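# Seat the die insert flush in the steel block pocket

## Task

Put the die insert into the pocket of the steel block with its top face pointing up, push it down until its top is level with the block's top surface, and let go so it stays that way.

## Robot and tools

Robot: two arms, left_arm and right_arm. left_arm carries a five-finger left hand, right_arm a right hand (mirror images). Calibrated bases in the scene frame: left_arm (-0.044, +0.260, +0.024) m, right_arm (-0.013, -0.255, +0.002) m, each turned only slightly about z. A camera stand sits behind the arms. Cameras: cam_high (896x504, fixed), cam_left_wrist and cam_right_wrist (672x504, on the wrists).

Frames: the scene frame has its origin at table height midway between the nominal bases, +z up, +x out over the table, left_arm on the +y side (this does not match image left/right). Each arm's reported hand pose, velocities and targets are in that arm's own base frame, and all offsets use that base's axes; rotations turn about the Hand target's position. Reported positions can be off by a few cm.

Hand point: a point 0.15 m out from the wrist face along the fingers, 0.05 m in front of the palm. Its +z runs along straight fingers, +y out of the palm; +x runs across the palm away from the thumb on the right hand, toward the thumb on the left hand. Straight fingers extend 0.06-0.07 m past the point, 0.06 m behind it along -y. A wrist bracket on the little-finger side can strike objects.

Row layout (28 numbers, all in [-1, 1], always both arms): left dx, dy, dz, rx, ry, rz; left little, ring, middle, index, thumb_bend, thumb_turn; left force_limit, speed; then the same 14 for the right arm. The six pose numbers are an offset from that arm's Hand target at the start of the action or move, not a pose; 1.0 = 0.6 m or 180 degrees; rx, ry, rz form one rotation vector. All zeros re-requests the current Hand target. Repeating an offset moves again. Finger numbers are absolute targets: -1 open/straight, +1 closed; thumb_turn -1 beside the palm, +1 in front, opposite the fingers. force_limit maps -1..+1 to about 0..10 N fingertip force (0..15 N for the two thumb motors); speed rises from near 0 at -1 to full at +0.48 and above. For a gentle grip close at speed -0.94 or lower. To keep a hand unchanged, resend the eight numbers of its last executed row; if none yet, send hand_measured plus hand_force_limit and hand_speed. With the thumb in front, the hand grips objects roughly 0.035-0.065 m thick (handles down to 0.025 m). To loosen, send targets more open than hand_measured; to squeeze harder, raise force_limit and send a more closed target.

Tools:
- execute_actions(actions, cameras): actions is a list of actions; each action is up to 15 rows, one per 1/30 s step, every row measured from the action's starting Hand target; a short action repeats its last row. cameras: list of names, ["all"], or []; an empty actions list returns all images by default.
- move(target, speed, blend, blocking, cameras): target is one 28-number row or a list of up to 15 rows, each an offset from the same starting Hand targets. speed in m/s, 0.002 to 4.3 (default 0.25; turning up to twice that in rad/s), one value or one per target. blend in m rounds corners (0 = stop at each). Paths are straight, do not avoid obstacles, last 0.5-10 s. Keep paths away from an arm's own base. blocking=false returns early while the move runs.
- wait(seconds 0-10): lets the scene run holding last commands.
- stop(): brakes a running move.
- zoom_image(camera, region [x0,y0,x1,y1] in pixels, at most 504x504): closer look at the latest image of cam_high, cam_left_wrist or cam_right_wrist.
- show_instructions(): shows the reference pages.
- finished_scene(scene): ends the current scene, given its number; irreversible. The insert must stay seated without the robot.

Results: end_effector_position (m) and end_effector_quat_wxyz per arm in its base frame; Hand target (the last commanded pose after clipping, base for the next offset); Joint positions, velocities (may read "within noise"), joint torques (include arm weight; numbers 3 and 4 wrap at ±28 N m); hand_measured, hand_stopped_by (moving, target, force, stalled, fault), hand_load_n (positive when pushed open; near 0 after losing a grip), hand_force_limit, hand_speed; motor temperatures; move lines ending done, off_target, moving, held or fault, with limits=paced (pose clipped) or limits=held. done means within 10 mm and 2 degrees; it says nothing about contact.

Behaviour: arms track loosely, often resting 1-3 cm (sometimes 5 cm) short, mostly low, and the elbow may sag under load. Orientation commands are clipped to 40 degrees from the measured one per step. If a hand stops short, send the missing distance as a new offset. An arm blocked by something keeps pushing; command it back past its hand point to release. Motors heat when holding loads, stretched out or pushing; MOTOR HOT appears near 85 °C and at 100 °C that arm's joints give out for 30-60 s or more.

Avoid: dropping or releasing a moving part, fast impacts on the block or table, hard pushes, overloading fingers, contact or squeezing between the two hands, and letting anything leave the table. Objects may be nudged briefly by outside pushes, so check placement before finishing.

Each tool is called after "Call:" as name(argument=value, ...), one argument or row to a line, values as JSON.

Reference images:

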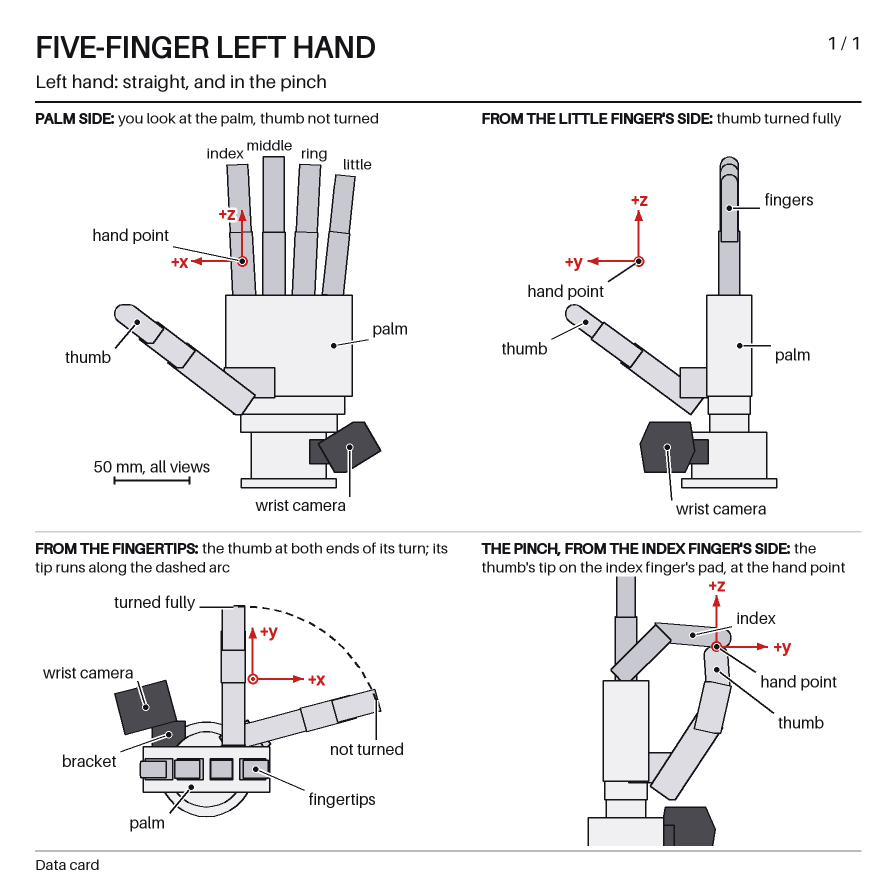

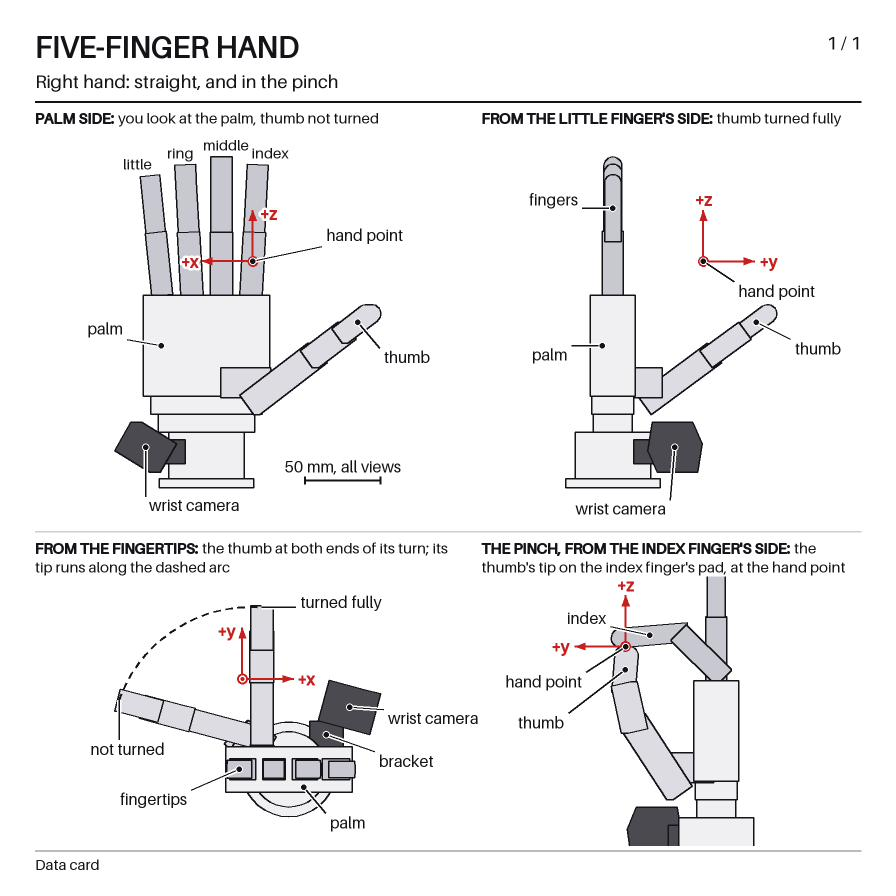

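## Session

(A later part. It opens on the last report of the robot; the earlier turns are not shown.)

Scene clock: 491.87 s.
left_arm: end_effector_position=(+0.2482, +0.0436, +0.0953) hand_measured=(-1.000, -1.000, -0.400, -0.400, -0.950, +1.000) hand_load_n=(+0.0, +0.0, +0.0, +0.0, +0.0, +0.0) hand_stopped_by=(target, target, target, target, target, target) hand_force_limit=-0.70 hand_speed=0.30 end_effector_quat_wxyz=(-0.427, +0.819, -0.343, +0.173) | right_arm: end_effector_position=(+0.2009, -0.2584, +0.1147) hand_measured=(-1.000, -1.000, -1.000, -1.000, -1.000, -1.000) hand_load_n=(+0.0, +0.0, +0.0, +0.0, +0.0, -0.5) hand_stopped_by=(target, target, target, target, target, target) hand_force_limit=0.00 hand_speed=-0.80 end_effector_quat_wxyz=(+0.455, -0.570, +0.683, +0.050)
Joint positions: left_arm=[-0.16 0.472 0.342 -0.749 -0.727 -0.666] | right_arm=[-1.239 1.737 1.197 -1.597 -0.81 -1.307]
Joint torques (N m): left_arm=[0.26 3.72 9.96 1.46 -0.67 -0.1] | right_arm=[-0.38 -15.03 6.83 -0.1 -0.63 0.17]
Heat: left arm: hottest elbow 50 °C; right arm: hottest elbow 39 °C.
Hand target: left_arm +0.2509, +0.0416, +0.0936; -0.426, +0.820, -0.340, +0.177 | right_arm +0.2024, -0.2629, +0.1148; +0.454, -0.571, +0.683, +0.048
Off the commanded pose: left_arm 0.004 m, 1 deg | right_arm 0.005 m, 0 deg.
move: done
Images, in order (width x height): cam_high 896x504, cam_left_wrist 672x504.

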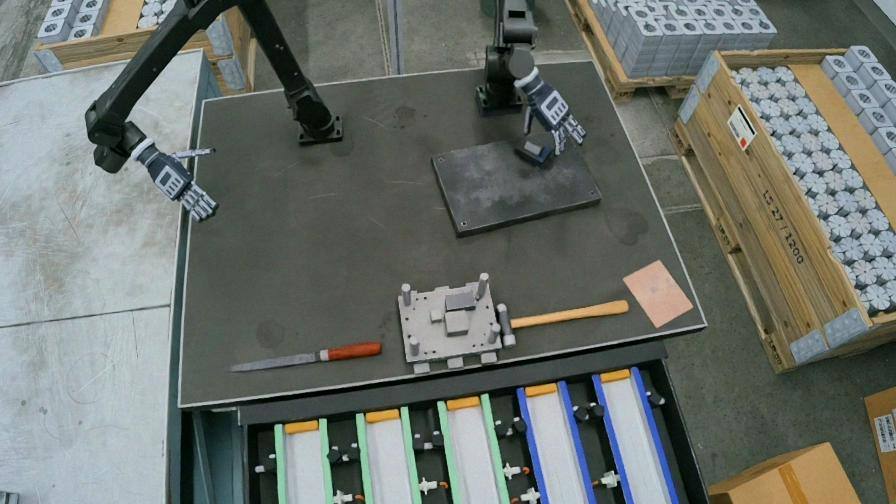

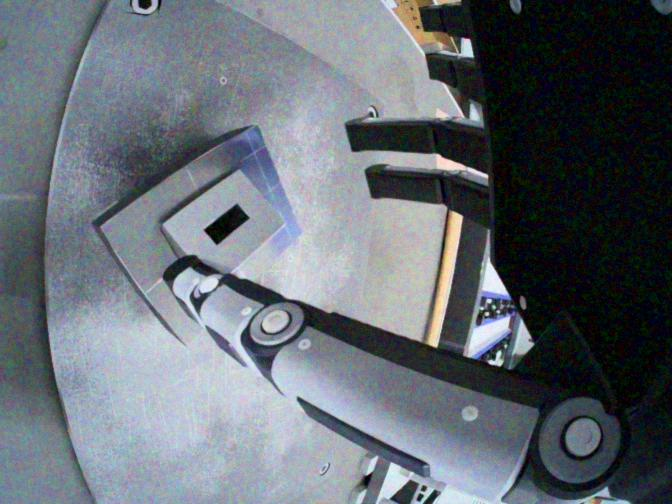

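Call:
move(
  target=[
    [-0.0113,0.03,0.04,0,0,0,-1,-1,-0.4,-0.4,-0.95,0.87,-0.7,0.3,0,0,0,0,0,0,-1,-1,-1,-1,-1,-1,0,-0.8],
    [-0.0113,0.0123,0.03,0,0,0,-1,-1,-0.4,-0.4,-0.95,0.87,-0.7,0.3,0,0,0,0,0,0,-1,-1,-1,-1,-1,-1,0,-0.8],
    [-0.0113,0.0123,-0.032,0,0,0,-1,-1,-0.4,-0.4,-0.92,0.87,-0.7,0.3,0,0,0,0,0,0,-1,-1,-1,-1,-1,-1,0,-0.8],
  ],
  speed=0.08,
  cameras=["cam_left_wrist","cam_high"],
)

Call:
zoom_image(
  camera="cam_left_wrist",
  region=[130, 130, 330, 330],
)

Call:
zoom_image(
  camera="cam_high",
  region=[510, 120, 565, 180],
)

Scene clock: 501.47 s.
left_arm: end_effector_position=(+0.2421, +0.0507, +0.0770) hand_measured=(-1.000, -1.000, -0.400, -0.400, -0.920, +0.870) hand_load_n=(+0.0, +0.0, +0.0, -0.5, +0.0, +0.0) hand_stopped_by=(target, target, target, target, target, target) hand_force_limit=-0.70 hand_speed=0.30 end_effector_quat_wxyz=(-0.427, +0.818, -0.342, +0.175) | right_arm: end_effector_position=(+0.2009, -0.2584, +0.1147) hand_measured=(-1.000, -1.000, -1.000, -1.000, -1.000, -1.000) hand_load_n=(+0.0, +0.0, +0.0, +0.0, +0.0, +0.0) hand_stopped_by=(target, target, target, target, target, target) hand_force_limit=0.00 hand_speed=-0.80 end_effector_quat_wxyz=(+0.455, -0.570, +0.683, +0.050)
Joint positions: left_arm=[-0.116 0.436 0.282 -0.693 -0.698 -0.621] | right_arm=[-1.239 1.737 1.197 -1.597 -0.81 -1.307]
Joint torques (N m): left_arm=[0.38 4.19 9.94 1.42 -0.59 -0.11] | right_arm=[-0.21 -14.68 6.8 -0.06 -0.62 0.18]
Heat: left arm: hottest elbow 51 °C; right arm: hottest elbow 39 °C.
Hand target: left_arm +0.2443, +0.0489, +0.0746; -0.426, +0.820, -0.339, +0.178 | right_arm +0.2024, -0.2629, +0.1148; +0.454, -0.571, +0.683, +0.048
Off the commanded pose: left_arm 0.004 m, 0 deg | right_arm 0.005 m, 0 deg.
move: done
Images, in order (width x height): cam_high 896x504, cam_left_wrist 672x504.

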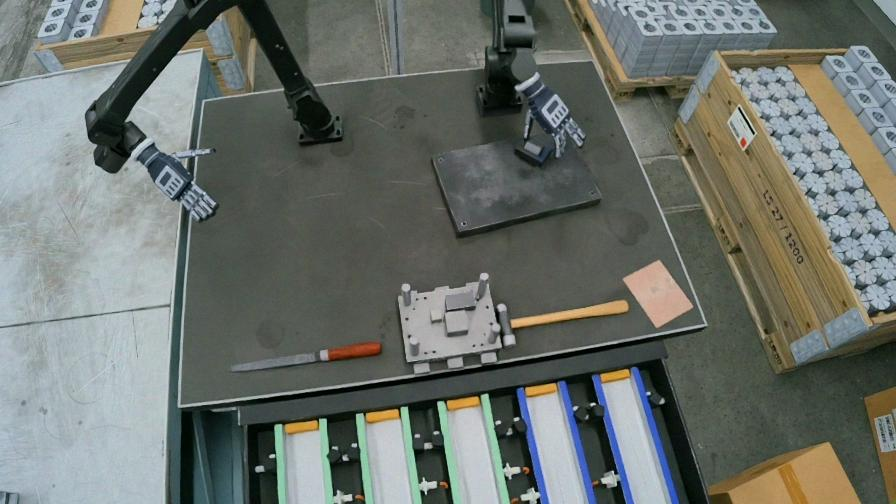

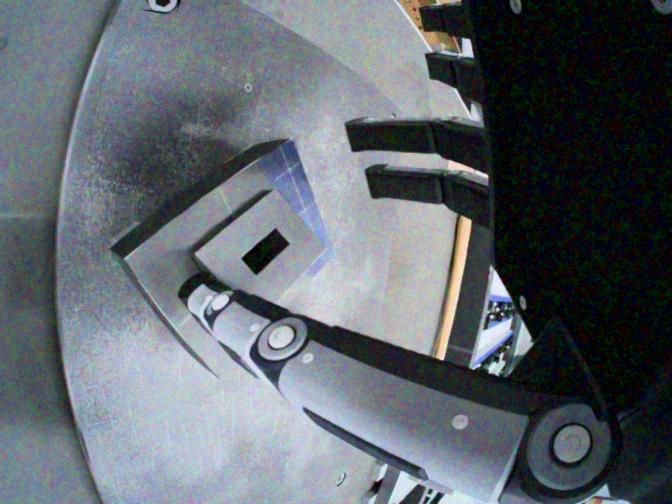

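Scaled by 2.520 from the camera's 672x504 image, which has a finer 960x720 frame.

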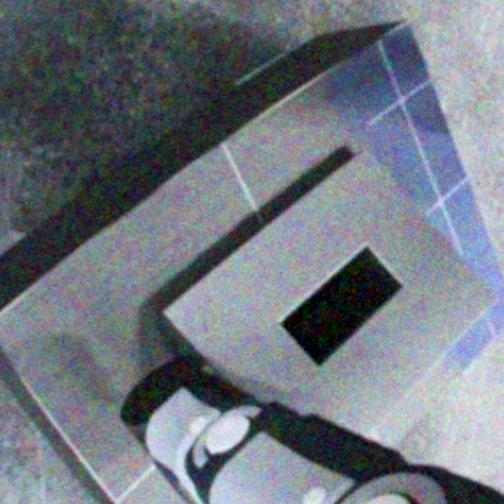

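Scaled by 8.400 from the camera's 896x504 image, which has a finer 1280x720 frame.

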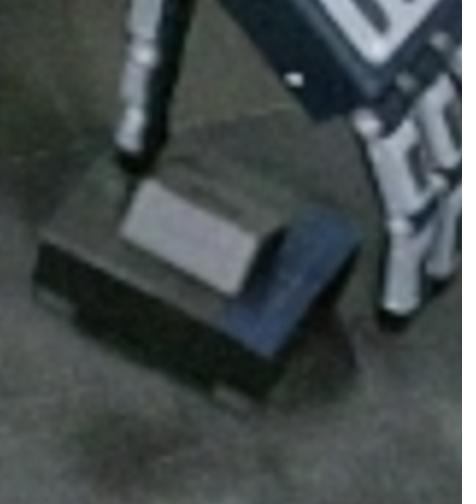

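Call:
move(
  target=[
    [0,0,-0.027,0,0,0,-1,-1,-0.4,-0.3,-0.86,0.87,-0.7,0.3,0,0,0,0,0,0,-1,-1,-1,-1,-1,-1,0,-0.8],
  ],
  speed=0.05,
  cameras=["cam_left_wrist"],
)

Call:
zoom_image(
  camera="cam_left_wrist",
  region=[160, 150, 360, 350],
)

Scene clock: 503.13 s.
left_arm: end_effector_position=(+0.2445, +0.0510, +0.0697) hand_measured=(-1.000, -1.000, -0.400, -0.300, -0.860, +0.870) hand_load_n=(+0.0, +0.0, +0.0, +0.0, +3.0, -4.0) hand_stopped_by=(target, target, target, target, target, target) hand_force_limit=-0.70 hand_speed=0.30 end_effector_quat_wxyz=(-0.430, +0.817, -0.339, +0.180) | right_arm: end_effector_position=(+0.2009, -0.2584, +0.1147) hand_measured=(-1.000, -1.000, -1.000, -1.000, -1.000, -1.000) hand_load_n=(+0.0, +0.0, +0.0, +0.0, -0.5, +0.0) hand_stopped_by=(target, target, target, target, target, target) hand_force_limit=0.00 hand_speed=-0.80 end_effector_quat_wxyz=(+0.455, -0.570, +0.683, +0.050)
Joint positions: left_arm=[-0.116 0.443 0.258 -0.648 -0.702 -0.621] | right_arm=[-1.239 1.737 1.197 -1.597 -0.81 -1.307]
Joint torques (N m): left_arm=[0.21 4.84 8.53 1.76 -0.48 -0.1] | right_arm=[-0.15 -14.62 6.89 -0.03 -0.62 0.19]
Heat: left arm: hottest elbow 51 °C; right arm: hottest elbow 39 °C.
Hand target: left_arm +0.2441, +0.0490, +0.0583; -0.426, +0.820, -0.339, +0.177 | right_arm +0.2024, -0.2629, +0.1148; +0.454, -0.571, +0.683, +0.048
Off the commanded pose: left_arm 0.011 m, 1 deg | right_arm 0.005 m, 0 deg.
move: off_target (left_arm)
Images, in order (width x height): cam_left_wrist 672x504.

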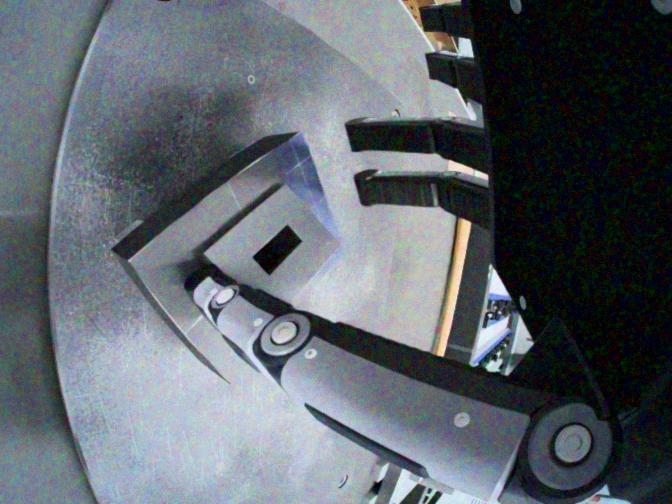

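Scaled by 2.520 from the camera's 672x504 image, which has a finer 960x720 frame.

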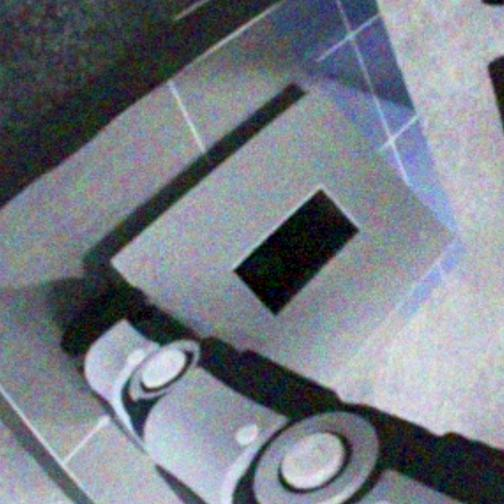

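Call:
move(
  target=[
    [0,0,0.012,0,0,0,-1,-1,-0.4,-0.3,-0.86,0.87,-0.7,0.3,0,0,0,0,0,0,-1,-1,-1,-1,-1,-1,0,-0.8],
    [0,0,0.012,0,0,0,-1,-1,-0.4,0.5,-0.8,0.87,-0.7,-0.85,0,0,0,0,0,0,-1,-1,-1,-1,-1,-1,0,-0.8],
  ],
  speed=0.05,
  cameras=["cam_left_wrist"],
)

Call:
zoom_image(
  camera="cam_left_wrist",
  region=[160, 150, 360, 350],
)

Scene clock: 506.57 s.
left_arm: end_effector_position=(+0.2446, +0.0510, +0.0698) hand_measured=(-1.000, -1.000, -0.400, +0.158, -0.860, +0.870) hand_load_n=(+0.0, +0.0, +0.0, +2.5, +4.0, -4.0) hand_stopped_by=(target, target, target, force, force, target) hand_force_limit=-0.70 hand_speed=-0.85 end_effector_quat_wxyz=(-0.430, +0.817, -0.338, +0.180) | right_arm: end_effector_position=(+0.2009, -0.2584, +0.1147) hand_measured=(-1.000, -1.000, -1.000, -1.000, -1.000, -1.000) hand_load_n=(+0.0, +0.0, +0.0, +0.0, +0.0, +0.0) hand_stopped_by=(target, target, target, target, target, target) hand_force_limit=0.00 hand_speed=-0.80 end_effector_quat_wxyz=(+0.455, -0.570, +0.683, +0.050)
Joint positions: left_arm=[-0.116 0.443 0.258 -0.647 -0.702 -0.621] | right_arm=[-1.239 1.737 1.197 -1.597 -0.81 -1.307]
Joint torques (N m): left_arm=[0.5 4.37 10.06 0.92 -0.44 -0.09] | right_arm=[-0.56 -14.86 6.84 -0.09 -0.62 0.18]
Heat: left arm: hottest elbow 50 °C; right arm: hottest elbow 39 °C.
Hand target: left_arm +0.2442, +0.0490, +0.0655; -0.426, +0.820, -0.339, +0.177 | right_arm +0.2024, -0.2629, +0.1148; +0.454, -0.571, +0.683, +0.048
Off the commanded pose: left_arm 0.005 m, 1 deg | right_arm 0.005 m, 0 deg.
move: done
Images, in order (width x height): cam_left_wrist 672x504.

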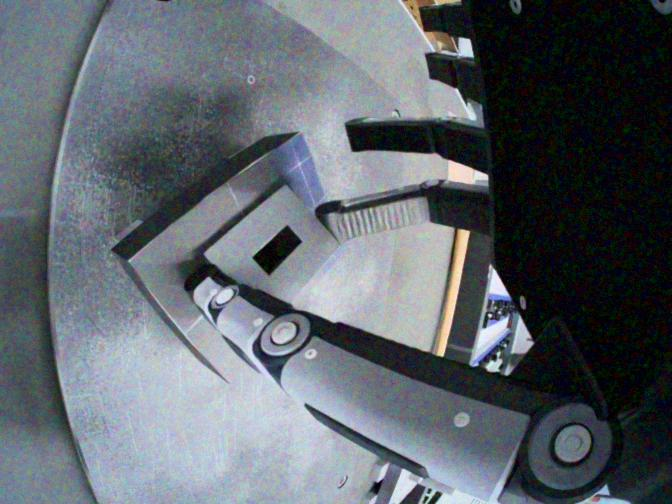

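Scaled by 2.520 from the camera's 672x504 image, which has a finer 960x720 frame.

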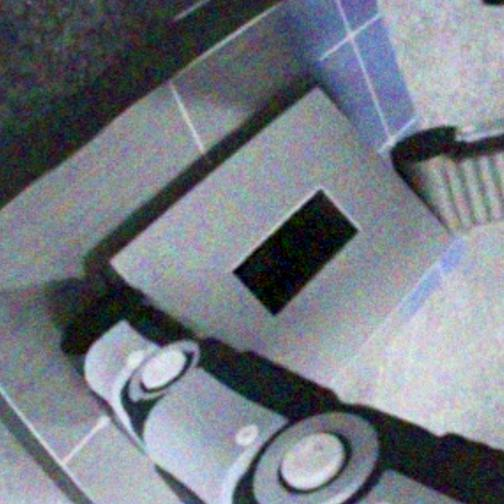

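Call:
move(
  target=[
    [0,0,0.0,0,0,0,-1,-1,-0.4,0.56,-0.7,0.87,0.4,-0.85,0,0,0,0,0,0,-1,-1,-1,-1,-1,-1,0,-0.8],
    [0,0,0.03,0,0,0,-1,-1,-0.4,0.56,-0.7,0.87,0.4,-0.85,0,0,0,0,0,0,-1,-1,-1,-1,-1,-1,0,-0.8],
  ],
  speed=0.05,
  cameras=["cam_left_wrist"],
)

Call:
zoom_image(
  camera="cam_left_wrist",
  region=[160, 150, 360, 350],
)

Scene clock: 509.40 s.
left_arm: end_effector_position=(+0.2410, +0.0510, +0.0691) hand_measured=(-1.000, -1.000, -0.400, +0.168, -0.848, +0.870) hand_load_n=(+0.0, +0.0, -0.5, +7.5, +8.5, -2.5) hand_stopped_by=(target, target, target, force, force, target) hand_force_limit=0.40 hand_speed=-0.85 end_effector_quat_wxyz=(-0.426, +0.822, -0.336, +0.174) | right_arm: end_effector_position=(+0.2009, -0.2584, +0.1147) hand_measured=(-1.000, -1.000, -1.000, -1.000, -1.000, -1.000) hand_load_n=(+0.0, +0.0, +0.0, +0.0, +0.0, +0.0) hand_stopped_by=(target, target, target, target, target, target) hand_force_limit=0.00 hand_speed=-0.80 end_effector_quat_wxyz=(+0.455, -0.570, +0.683, +0.050)
Joint positions: left_arm=[-0.116 0.443 0.264 -0.677 -0.702 -0.64] | right_arm=[-1.239 1.737 1.197 -1.597 -0.81 -1.307]
Joint torques (N m): left_arm=[0.85 3.43 13.38 -0.09 -0.39 0.11] | right_arm=[-0.44 -14.68 6.8 -0.05 -0.62 0.18]
Heat: left arm: hottest elbow 50 °C; right arm: hottest elbow 39 °C.
Hand target: left_arm +0.2442, +0.0490, +0.0836; -0.426, +0.820, -0.339, +0.177 | right_arm +0.2024, -0.2629, +0.1148; +0.454, -0.571, +0.683, +0.048
Off the commanded pose: left_arm 0.015 m, 1 deg | right_arm 0.005 m, 0 deg.
move: off_target (left_arm)
Images, in order (width x height): cam_left_wrist 672x504.

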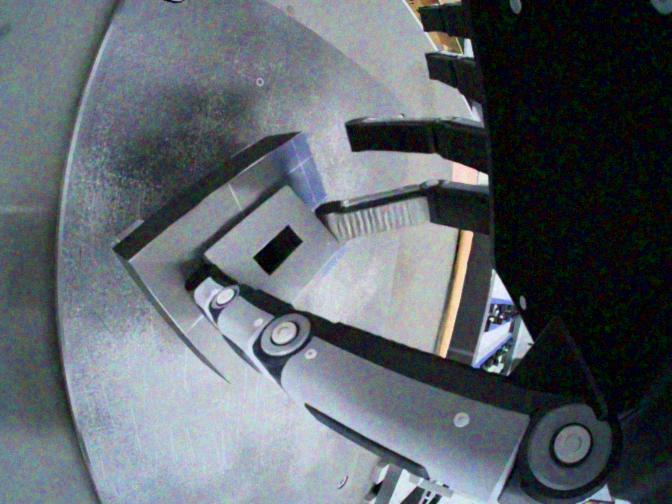

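Scaled by 2.520 from the camera's 672x504 image, which has a finer 960x720 frame.

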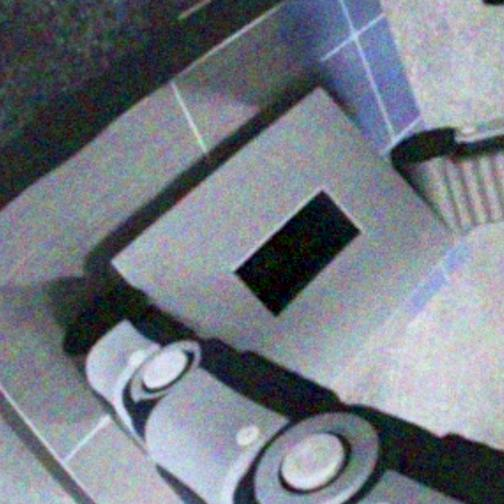

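Call:
move(
  target=[
    [0.01,0,0.045,0,0,0,-1,-1,-0.4,0.56,-0.7,0.87,0.4,-0.85,0,0,0,0,0,0,-1,-1,-1,-1,-1,-1,0,-0.8],
  ],
  speed=0.05,
  cameras=["cam_left_wrist","cam_high"],
)

Call:
zoom_image(
  camera="cam_left_wrist",
  region=[160, 150, 360, 350],
)

Call:
zoom_image(
  camera="cam_high",
  region=[510, 120, 565, 180],
)

Scene clock: 511.57 s.
left_arm: end_effector_position=(+0.2339, +0.0500, +0.0732) hand_measured=(-1.000, -1.000, -0.400, +0.168, -0.848, +0.870) hand_load_n=(+0.0, +0.0, +0.0, +6.0, +7.0, -1.5) hand_stopped_by=(target, target, target, force, force, target) hand_force_limit=0.40 hand_speed=-0.85 end_effector_quat_wxyz=(-0.416, +0.825, -0.349, +0.155) | right_arm: end_effector_position=(+0.2009, -0.2584, +0.1147) hand_measured=(-1.000, -1.000, -1.000, -1.000, -1.000, -1.000) hand_load_n=(+0.0, +0.0, +0.0, +0.0, +0.0, +0.0) hand_stopped_by=(target, target, target, target, target, target) hand_force_limit=0.00 hand_speed=-0.80 end_effector_quat_wxyz=(+0.455, -0.570, +0.683, +0.050)
Joint positions: left_arm=[-0.116 0.451 0.296 -0.75 -0.692 -0.64] | right_arm=[-1.239 1.737 1.197 -1.597 -0.81 -1.307]
Joint torques (N m): left_arm=[1.26 3.43 16.7 0.55 -0.65 0.14] | right_arm=[-0.38 -14.86 6.86 -0.06 -0.62 0.17]
Heat: left arm: hottest elbow 51 °C; right arm: hottest elbow 39 °C.
Hand target: left_arm +0.2501, +0.0490, +0.1104; -0.426, +0.820, -0.339, +0.177 | right_arm +0.2024, -0.2629, +0.1148; +0.454, -0.571, +0.683, +0.048
Off the commanded pose: left_arm 0.041 m, 3 deg | right_arm 0.005 m, 0 deg.
move: off_target (left_arm)
Images, in order (width x height): cam_high 896x504, cam_left_wrist 672x504.

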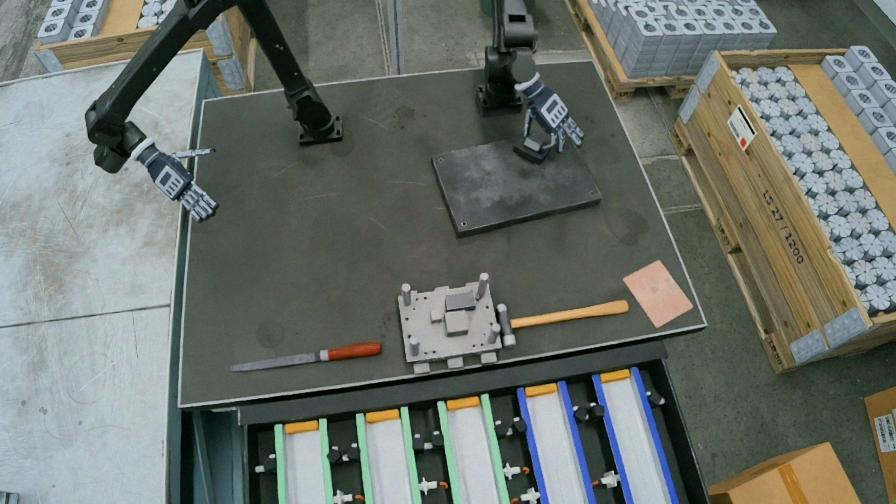

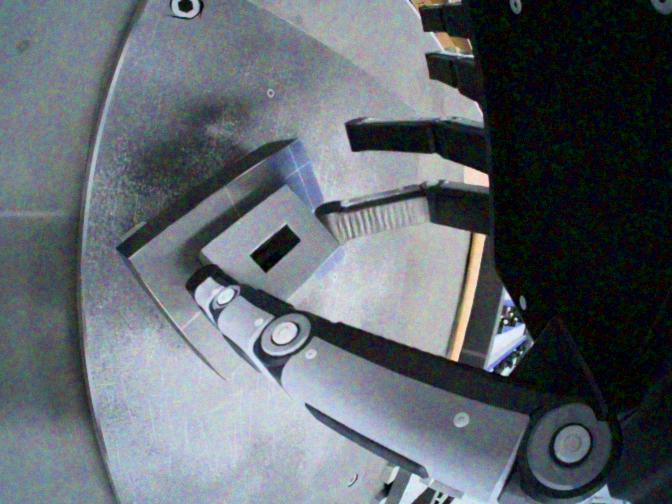

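Scaled by 2.520 from the camera's 672x504 image, which has a finer 960x720 frame.

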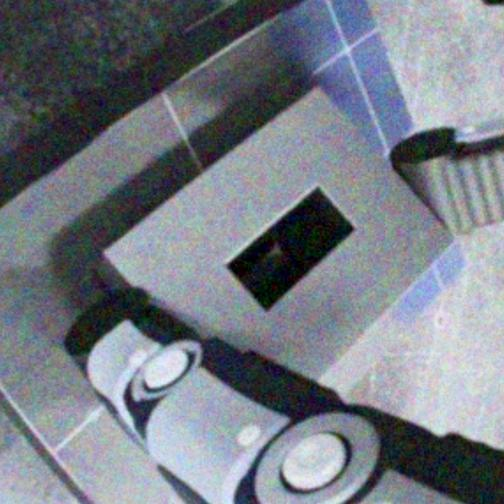

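Scaled by 8.400 from the camera's 896x504 image, which has a finer 1280x720 frame.

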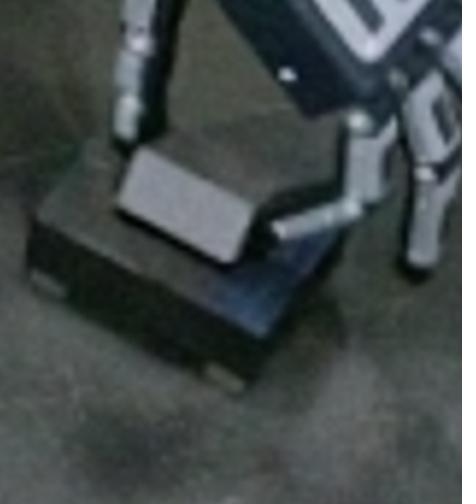

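Call:
move(
  target=[
    [0.01,0,0.03,0,0,0,-1,-1,-0.4,0.56,-0.7,0.87,0.4,-0.85,0,0,0,0,0,0,-1,-1,-1,-1,-1,-1,0,-0.8],
  ],
  speed=0.05,
  cameras=["cam_left_wrist","cam_high"],
)

Call:
zoom_image(
  camera="cam_left_wrist",
  region=[160, 150, 360, 350],
)

Call:
zoom_image(
  camera="cam_high",
  region=[510, 120, 565, 180],
)

Scene clock: 513.43 s.
left_arm: end_effector_position=(+0.2323, +0.0505, +0.0794) hand_measured=(-1.000, -1.000, -0.400, +0.168, -0.848, +0.870) hand_load_n=(+0.0, +0.0, +0.0, +6.0, +5.5, -0.5) hand_stopped_by=(target, target, target, force, force, target) hand_force_limit=0.40 hand_speed=-0.85 end_effector_quat_wxyz=(-0.413, +0.825, -0.358, +0.142) | right_arm: end_effector_position=(+0.2009, -0.2584, +0.1147) hand_measured=(-1.000, -1.000, -1.000, -1.000, -1.000, -1.000) hand_load_n=(+0.0, +0.0, +0.0, +0.0, +0.0, +0.0) hand_stopped_by=(target, target, target, target, target, target) hand_force_limit=0.00 hand_speed=-0.80 end_effector_quat_wxyz=(+0.455, -0.570, +0.683, +0.050)
Joint positions: left_arm=[-0.116 0.47 0.326 -0.788 -0.692 -0.632] | right_arm=[-1.239 1.737 1.197 -1.597 -0.81 -1.307]
Joint torques (N m): left_arm=[1.55 3.14 18.41 0.79 -0.56 0.11] | right_arm=[-0.5 -14.97 6.87 -0.06 -0.62 0.19]
Heat: left arm: hottest elbow 52 °C; right arm: hottest elbow 39 °C.
Hand target: left_arm +0.2562, +0.0489, +0.1285; -0.426, +0.820, -0.339, +0.177 | right_arm +0.2024, -0.2629, +0.1148; +0.454, -0.571, +0.683, +0.048
Off the commanded pose: left_arm 0.055 m, 5 deg | right_arm 0.005 m, 0 deg.
move: off_target (left_arm)
Images, in order (width x height): cam_high 896x504, cam_left_wrist 672x504.

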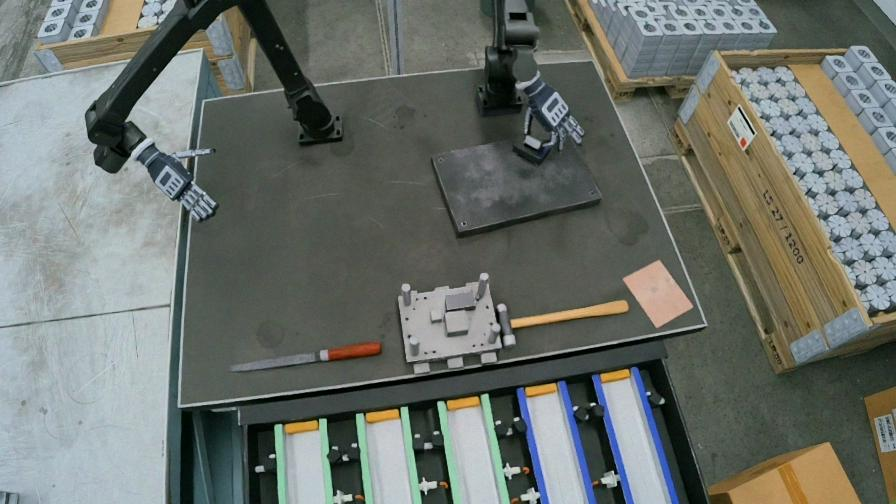

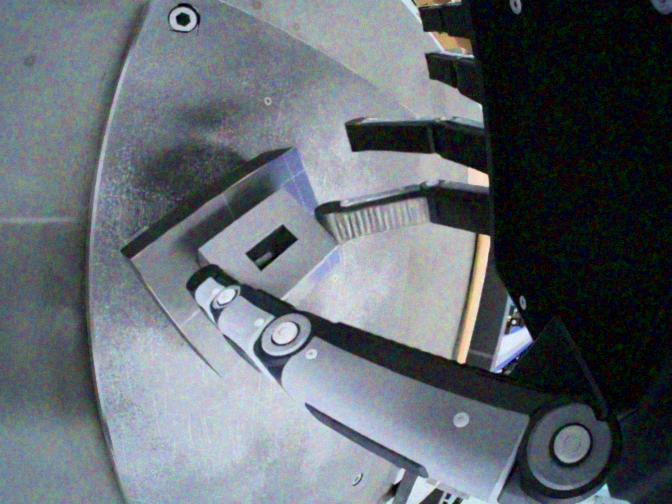

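Scaled by 2.520 from the camera's 672x504 image, which has a finer 960x720 frame.

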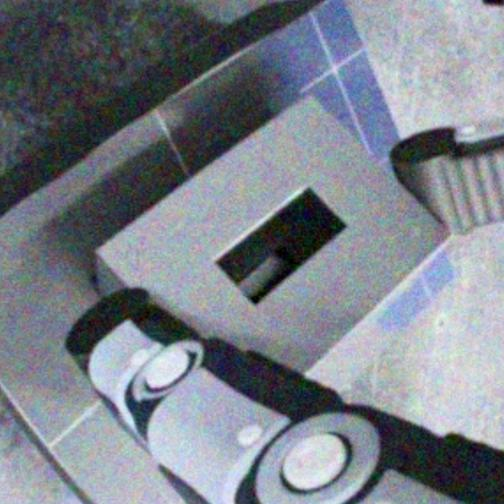

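Scaled by 8.400 from the camera's 896x504 image, which has a finer 1280x720 frame.

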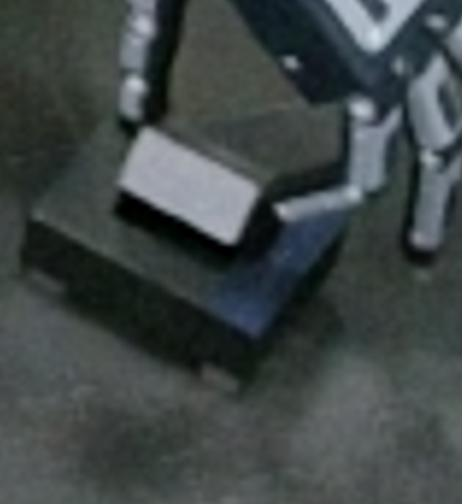

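Call:
move(
  target=[
    [0.01,0,0.03,0,0,0,-1,-1,-0.4,0.56,-0.7,0.87,0.4,-0.85,0,0,0,0,0,0,-1,-1,-1,-1,-1,-1,0,-0.8],
  ],
  speed=0.05,
)

Call:
move(
  target=[
    [0.01,0,0.03,0,0,0,-1,-1,-0.4,0.56,-0.7,0.87,0.4,-0.85,0,0,0,0,0,0,-1,-1,-1,-1,-1,-1,0,-0.8],
  ],
  speed=0.05,
  cameras=["cam_left_wrist","cam_high"],
)

Call:
zoom_image(
  camera="cam_left_wrist",
  region=[160, 150, 360, 350],
)

Call:
zoom_image(
  camera="cam_high",
  region=[510, 120, 565, 180],
)

Scene clock: 516.17 s.
left_arm: end_effector_position=(+0.2510, +0.0486, +0.1210) hand_measured=(-1.000, -1.000, -0.400, +0.168, -0.844, +0.870) hand_load_n=(+0.0, -0.5, +0.0, +0.0, +0.0, +0.0) hand_stopped_by=(target, target, target, force, force, target) hand_force_limit=0.40 hand_speed=-0.85 end_effector_quat_wxyz=(-0.420, +0.822, -0.348, +0.164) | right_arm: end_effector_position=(+0.2009, -0.2584, +0.1147) hand_measured=(-1.000, -1.000, -1.000, -1.000, -1.000, -1.000) hand_load_n=(+0.0, +0.0, +0.0, +0.0, +0.0, -0.5) hand_stopped_by=(target, target, target, target, target, target) hand_force_limit=0.00 hand_speed=-0.80 end_effector_quat_wxyz=(+0.455, -0.570, +0.683, +0.050)
Joint positions: left_arm=[-0.112 0.487 0.42 -0.81 -0.688 -0.624] | right_arm=[-1.239 1.737 1.197 -1.597 -0.81 -1.307]
Joint torques (N m): left_arm=[1.49 3.72 15.19 0.69 -0.63 0.07] | right_arm=[-0.56 -14.97 6.86 -0.05 -0.62 0.18]
Heat: left arm: hottest elbow 53 °C; right arm: hottest elbow 39 °C.
Hand target: left_arm +0.2622, +0.0490, +0.1465; -0.426, +0.820, -0.339, +0.177 | right_arm +0.2024, -0.2629, +0.1148; +0.454, -0.571, +0.683, +0.048
Off the commanded pose: left_arm 0.028 m, 2 deg | right_arm 0.005 m, 0 deg.
move: off_target (left_arm)

Scene clock: 517.17 s.
left_arm: end_effector_position=(+0.2556, +0.0481, +0.1350) hand_measured=(-1.000, -1.000, -0.400, +0.168, -0.844, +0.870) hand_load_n=(+0.0, +0.0, +0.5, +0.0, +0.0, +0.0) hand_stopped_by=(target, target, target, force, force, target) hand_force_limit=0.40 hand_speed=-0.85 end_effector_quat_wxyz=(-0.419, +0.822, -0.349, +0.162) | right_arm: end_effector_position=(+0.2009, -0.2584, +0.1147) hand_measured=(-1.000, -1.000, -1.000, -1.000, -1.000, -1.000) hand_load_n=(+0.0, +0.0, +0.0, +0.0, +0.0, +0.0) hand_stopped_by=(target, target, target, target, target, target) hand_force_limit=0.00 hand_speed=-0.80 end_effector_quat_wxyz=(+0.455, -0.570, +0.683, +0.050)
Joint positions: left_arm=[-0.112 0.509 0.464 -0.837 -0.688 -0.624] | right_arm=[-1.239 1.737 1.197 -1.597 -0.81 -1.307]
Joint torques (N m): left_arm=[1.73 3.49 15.88 0.66 -0.56 0.09] | right_arm=[-0.44 -14.74 6.87 -0.1 -0.62 0.18]
Heat: left arm: hottest elbow 53 °C; right arm: hottest elbow 39 °C.
Hand target: left_arm +0.2682, +0.0490, +0.1646; -0.426, +0.820, -0.339, +0.177 | right_arm +0.2024, -0.2629, +0.1148; +0.454, -0.571, +0.683, +0.048
Off the commanded pose: left_arm 0.032 m, 2 deg | right_arm 0.005 m, 0 deg.
move: off_target (left_arm)
Images, in order (width x height): cam_high 896x504, cam_left_wrist 672x504.

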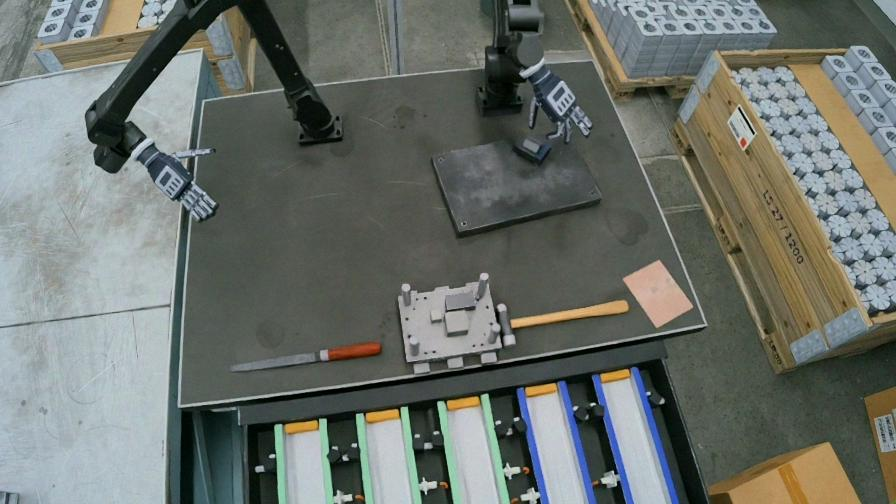

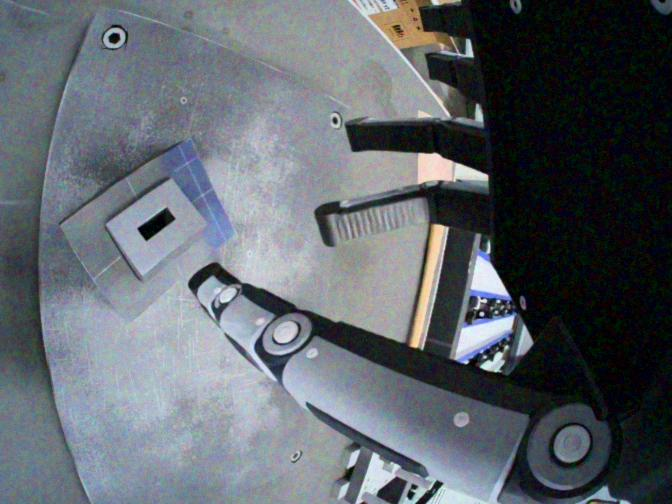

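Scaled by 2.520 from the camera's 672x504 image, which has a finer 960x720 frame.

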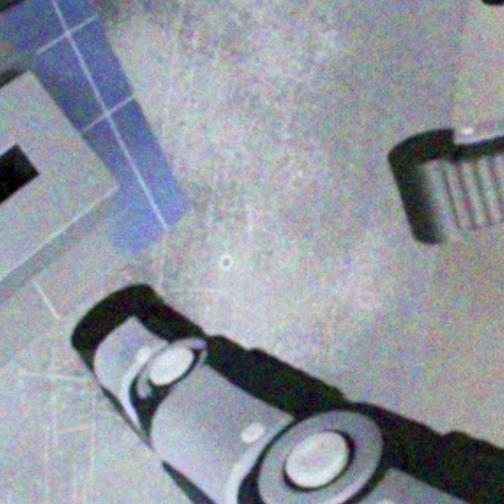

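Scaled by 8.400 from the camera's 896x504 image, which has a finer 1280x720 frame.

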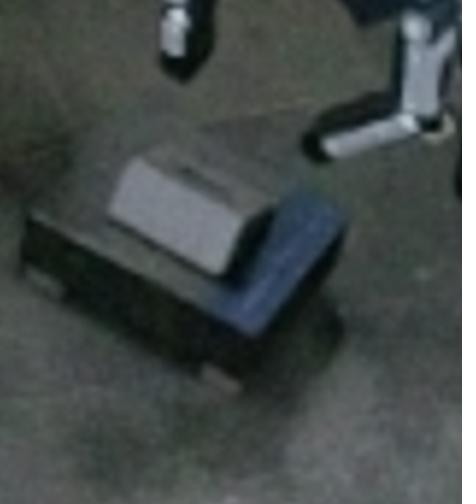

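Call:
zoom_image(
  camera="cam_left_wrist",
  region=[50, 130, 250, 330],
)

Call:
zoom_image(
  camera="cam_left_wrist",
  region=[95, 165, 215, 285],
)

Call:
zoom_image(
  camera="cam_high",
  region=[510, 132, 554, 170],
)

Scaled by 2.520 from the camera's 672x504 image, which has a finer 960x720 frame.

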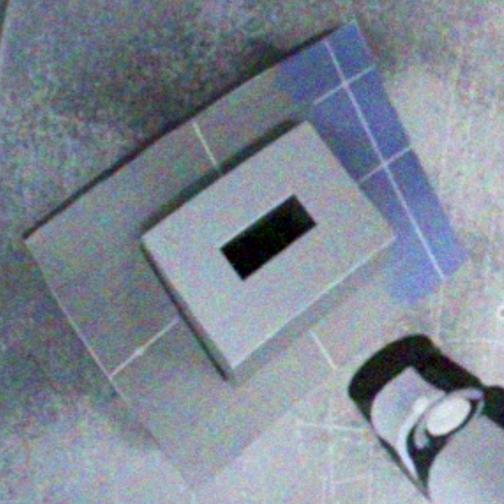

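Scaled by 4.200 from the camera's 672x504 image, which has a finer 960x720 frame.

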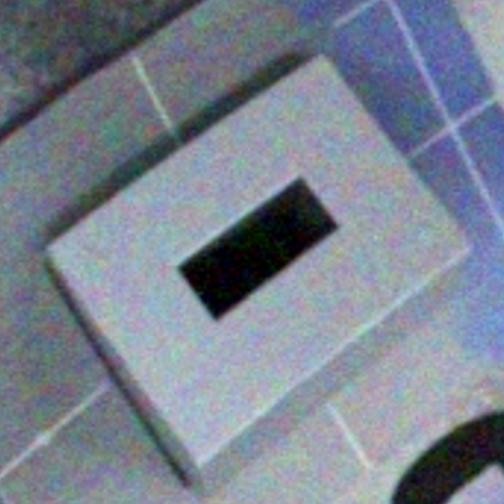

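Scaled by 11.455 from the camera's 896x504 image, which has a finer 1280x720 frame.

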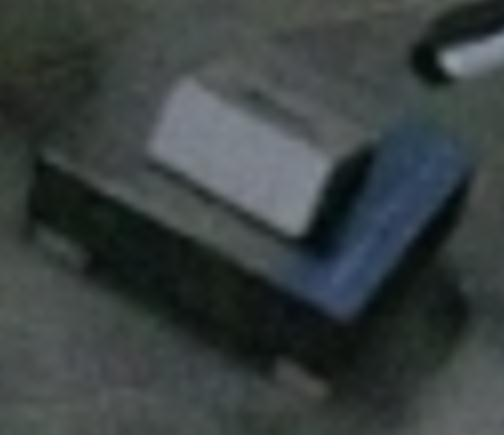

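Call:
move(
  target=[
    [-0.0512,0.01,0.0,0,0,0,-1,-1,-0.4,-0.4,-0.95,0.87,-0.7,0.3,0,0,0,0,0,0,-1,-1,-1,-1,-1,-1,0,-0.8],
    [-0.0512,-0.0042,-0.05,0,0,0,-1,-1,-0.4,-0.4,-0.95,0.87,-0.7,0.3,0,0,0,0,0,0,-1,-1,-1,-1,-1,-1,0,-0.8],
    [-0.0512,-0.0042,-0.116,0,0,0,-1,-1,-0.4,-0.4,-0.92,0.87,-0.7,0.3,0,0,0,0,0,0,-1,-1,-1,-1,-1,-1,0,-0.8],
  ],
  speed=0.1,
  cameras=["cam_left_wrist"],
)

Call:
zoom_image(
  camera="cam_left_wrist",
  region=[130, 130, 330, 330],
)

Scene clock: 530.33 s.
left_arm: end_effector_position=(+0.2347, +0.0481, +0.0951) hand_measured=(-1.000, -1.000, -0.400, -0.400, -0.920, +0.870) hand_load_n=(+0.0, +0.0, +0.0, +0.0, +0.0, +0.0) hand_stopped_by=(target, target, target, target, target, target) hand_force_limit=-0.70 hand_speed=0.30 end_effector_quat_wxyz=(-0.426, +0.819, -0.345, +0.170) | right_arm: end_effector_position=(+0.2009, -0.2584, +0.1147) hand_measured=(-1.000, -1.000, -1.000, -1.000, -1.000, -1.000) hand_load_n=(+0.0, +0.0, +0.0, +0.0, +0.0, -0.5) hand_stopped_by=(target, target, target, target, target, target) hand_force_limit=0.00 hand_speed=-0.80 end_effector_quat_wxyz=(+0.455, -0.570, +0.683, +0.050)
Joint positions: left_arm=[-0.142 0.403 0.331 -0.802 -0.715 -0.646] | right_arm=[-1.239 1.737 1.197 -1.597 -0.81 -1.307]
Joint torques (N m): left_arm=[0.5 3.37 9.94 1.39 -0.64 -0.09] | right_arm=[-0.32 -14.8 6.8 -0.05 -0.63 0.17]
Heat: left arm: hottest elbow 53 °C; right arm: hottest elbow 39 °C.
Hand target: left_arm +0.2374, +0.0464, +0.0948; -0.426, +0.820, -0.339, +0.177 | right_arm +0.2024, -0.2629, +0.1148; +0.454, -0.571, +0.683, +0.048
Off the commanded pose: left_arm 0.003 m, 1 deg | right_arm 0.005 m, 0 deg.
move: done
Images, in order (width x height): cam_left_wrist 672x504.

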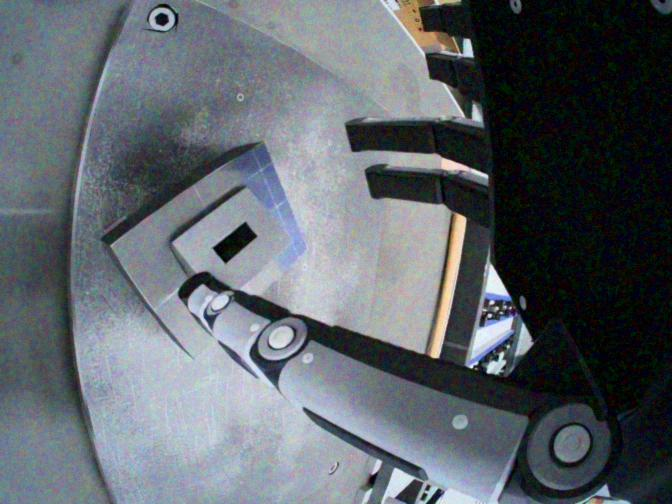

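Scaled by 2.520 from the camera's 672x504 image, which has a finer 960x720 frame.

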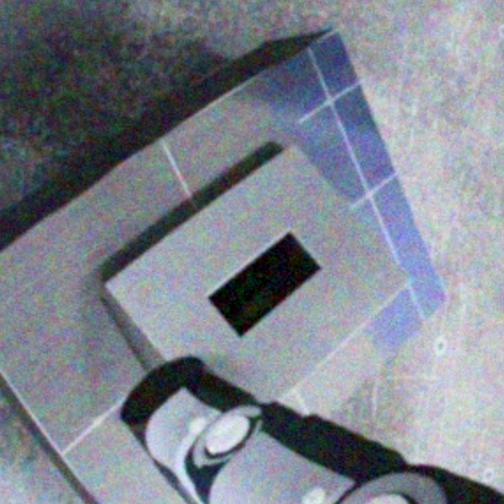

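Call:
move(
  target=[
    [0,0,-0.045,0,0,0,-1,-1,-0.4,-0.3,-0.88,0.87,-0.7,0.3,0,0,0,0,0,0,-1,-1,-1,-1,-1,-1,0,-0.8],
    [0.016,0,-0.008,0,0,0,-1,-1,-0.4,-0.3,-0.88,0.87,-0.7,0.3,0,0,0,0,0,0,-1,-1,-1,-1,-1,-1,0,-0.8],
  ],
  speed=0.05,
  cameras=["cam_left_wrist"],
)

Call:
zoom_image(
  camera="cam_left_wrist",
  region=[160, 150, 360, 350],
)

Scene clock: 534.00 s.
left_arm: end_effector_position=(+0.2355, +0.0479, +0.0687) hand_measured=(-1.000, -1.000, -0.400, -0.300, -0.880, +0.870) hand_load_n=(+0.0, +0.0, +0.0, +0.0, +0.5, -1.0) hand_stopped_by=(target, target, target, target, target, target) hand_force_limit=-0.70 hand_speed=0.30 end_effector_quat_wxyz=(-0.424, +0.820, -0.348, +0.165) | right_arm: end_effector_position=(+0.2009, -0.2584, +0.1147) hand_measured=(-1.000, -1.000, -1.000, -1.000, -1.000, -1.000) hand_load_n=(+0.0, +0.0, +0.0, +0.0, +0.0, +0.0) hand_stopped_by=(target, target, target, target, target, target) hand_force_limit=0.00 hand_speed=-0.80 end_effector_quat_wxyz=(+0.455, -0.570, +0.683, +0.050)
Joint positions: left_arm=[-0.142 0.439 0.271 -0.719 -0.714 -0.646] | right_arm=[-1.239 1.737 1.197 -1.597 -0.81 -1.307]
Joint torques (N m): left_arm=[1.38 4.66 14.57 0.73 -0.37 0] | right_arm=[-0.32 -14.74 6.89 -0.06 -0.61 0.17]
Heat: left arm: hottest elbow 53 °C; right arm: hottest elbow 39 °C.
Hand target: left_arm +0.2471, +0.0464, +0.0901; -0.426, +0.820, -0.339, +0.177 | right_arm +0.2024, -0.2629, +0.1148; +0.454, -0.571, +0.683, +0.048
Off the commanded pose: left_arm 0.024 m, 2 deg | right_arm 0.005 m, 0 deg.
move: off_target (left_arm)
Images, in order (width x height): cam_left_wrist 672x504.

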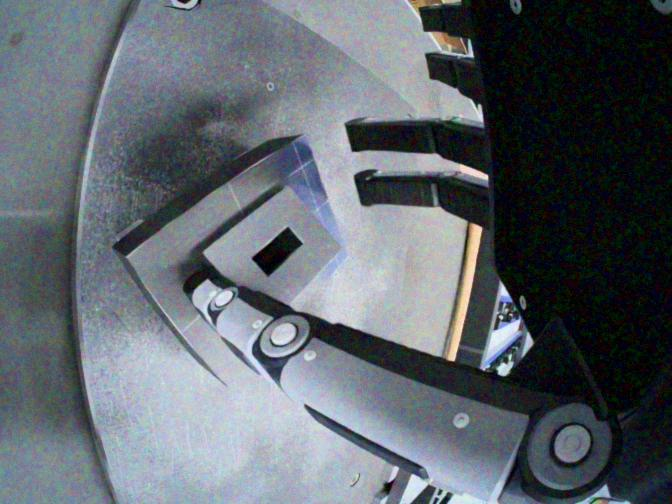

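Scaled by 2.520 from the camera's 672x504 image, which has a finer 960x720 frame.

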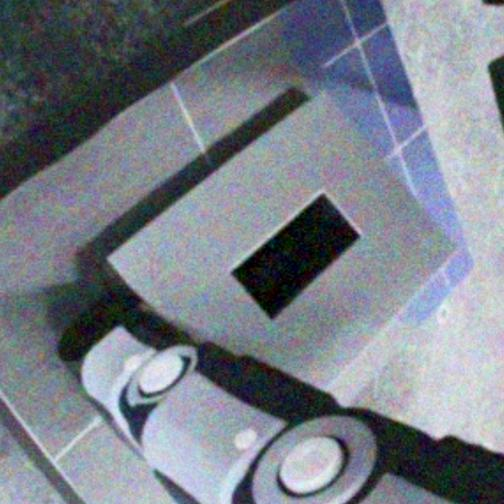

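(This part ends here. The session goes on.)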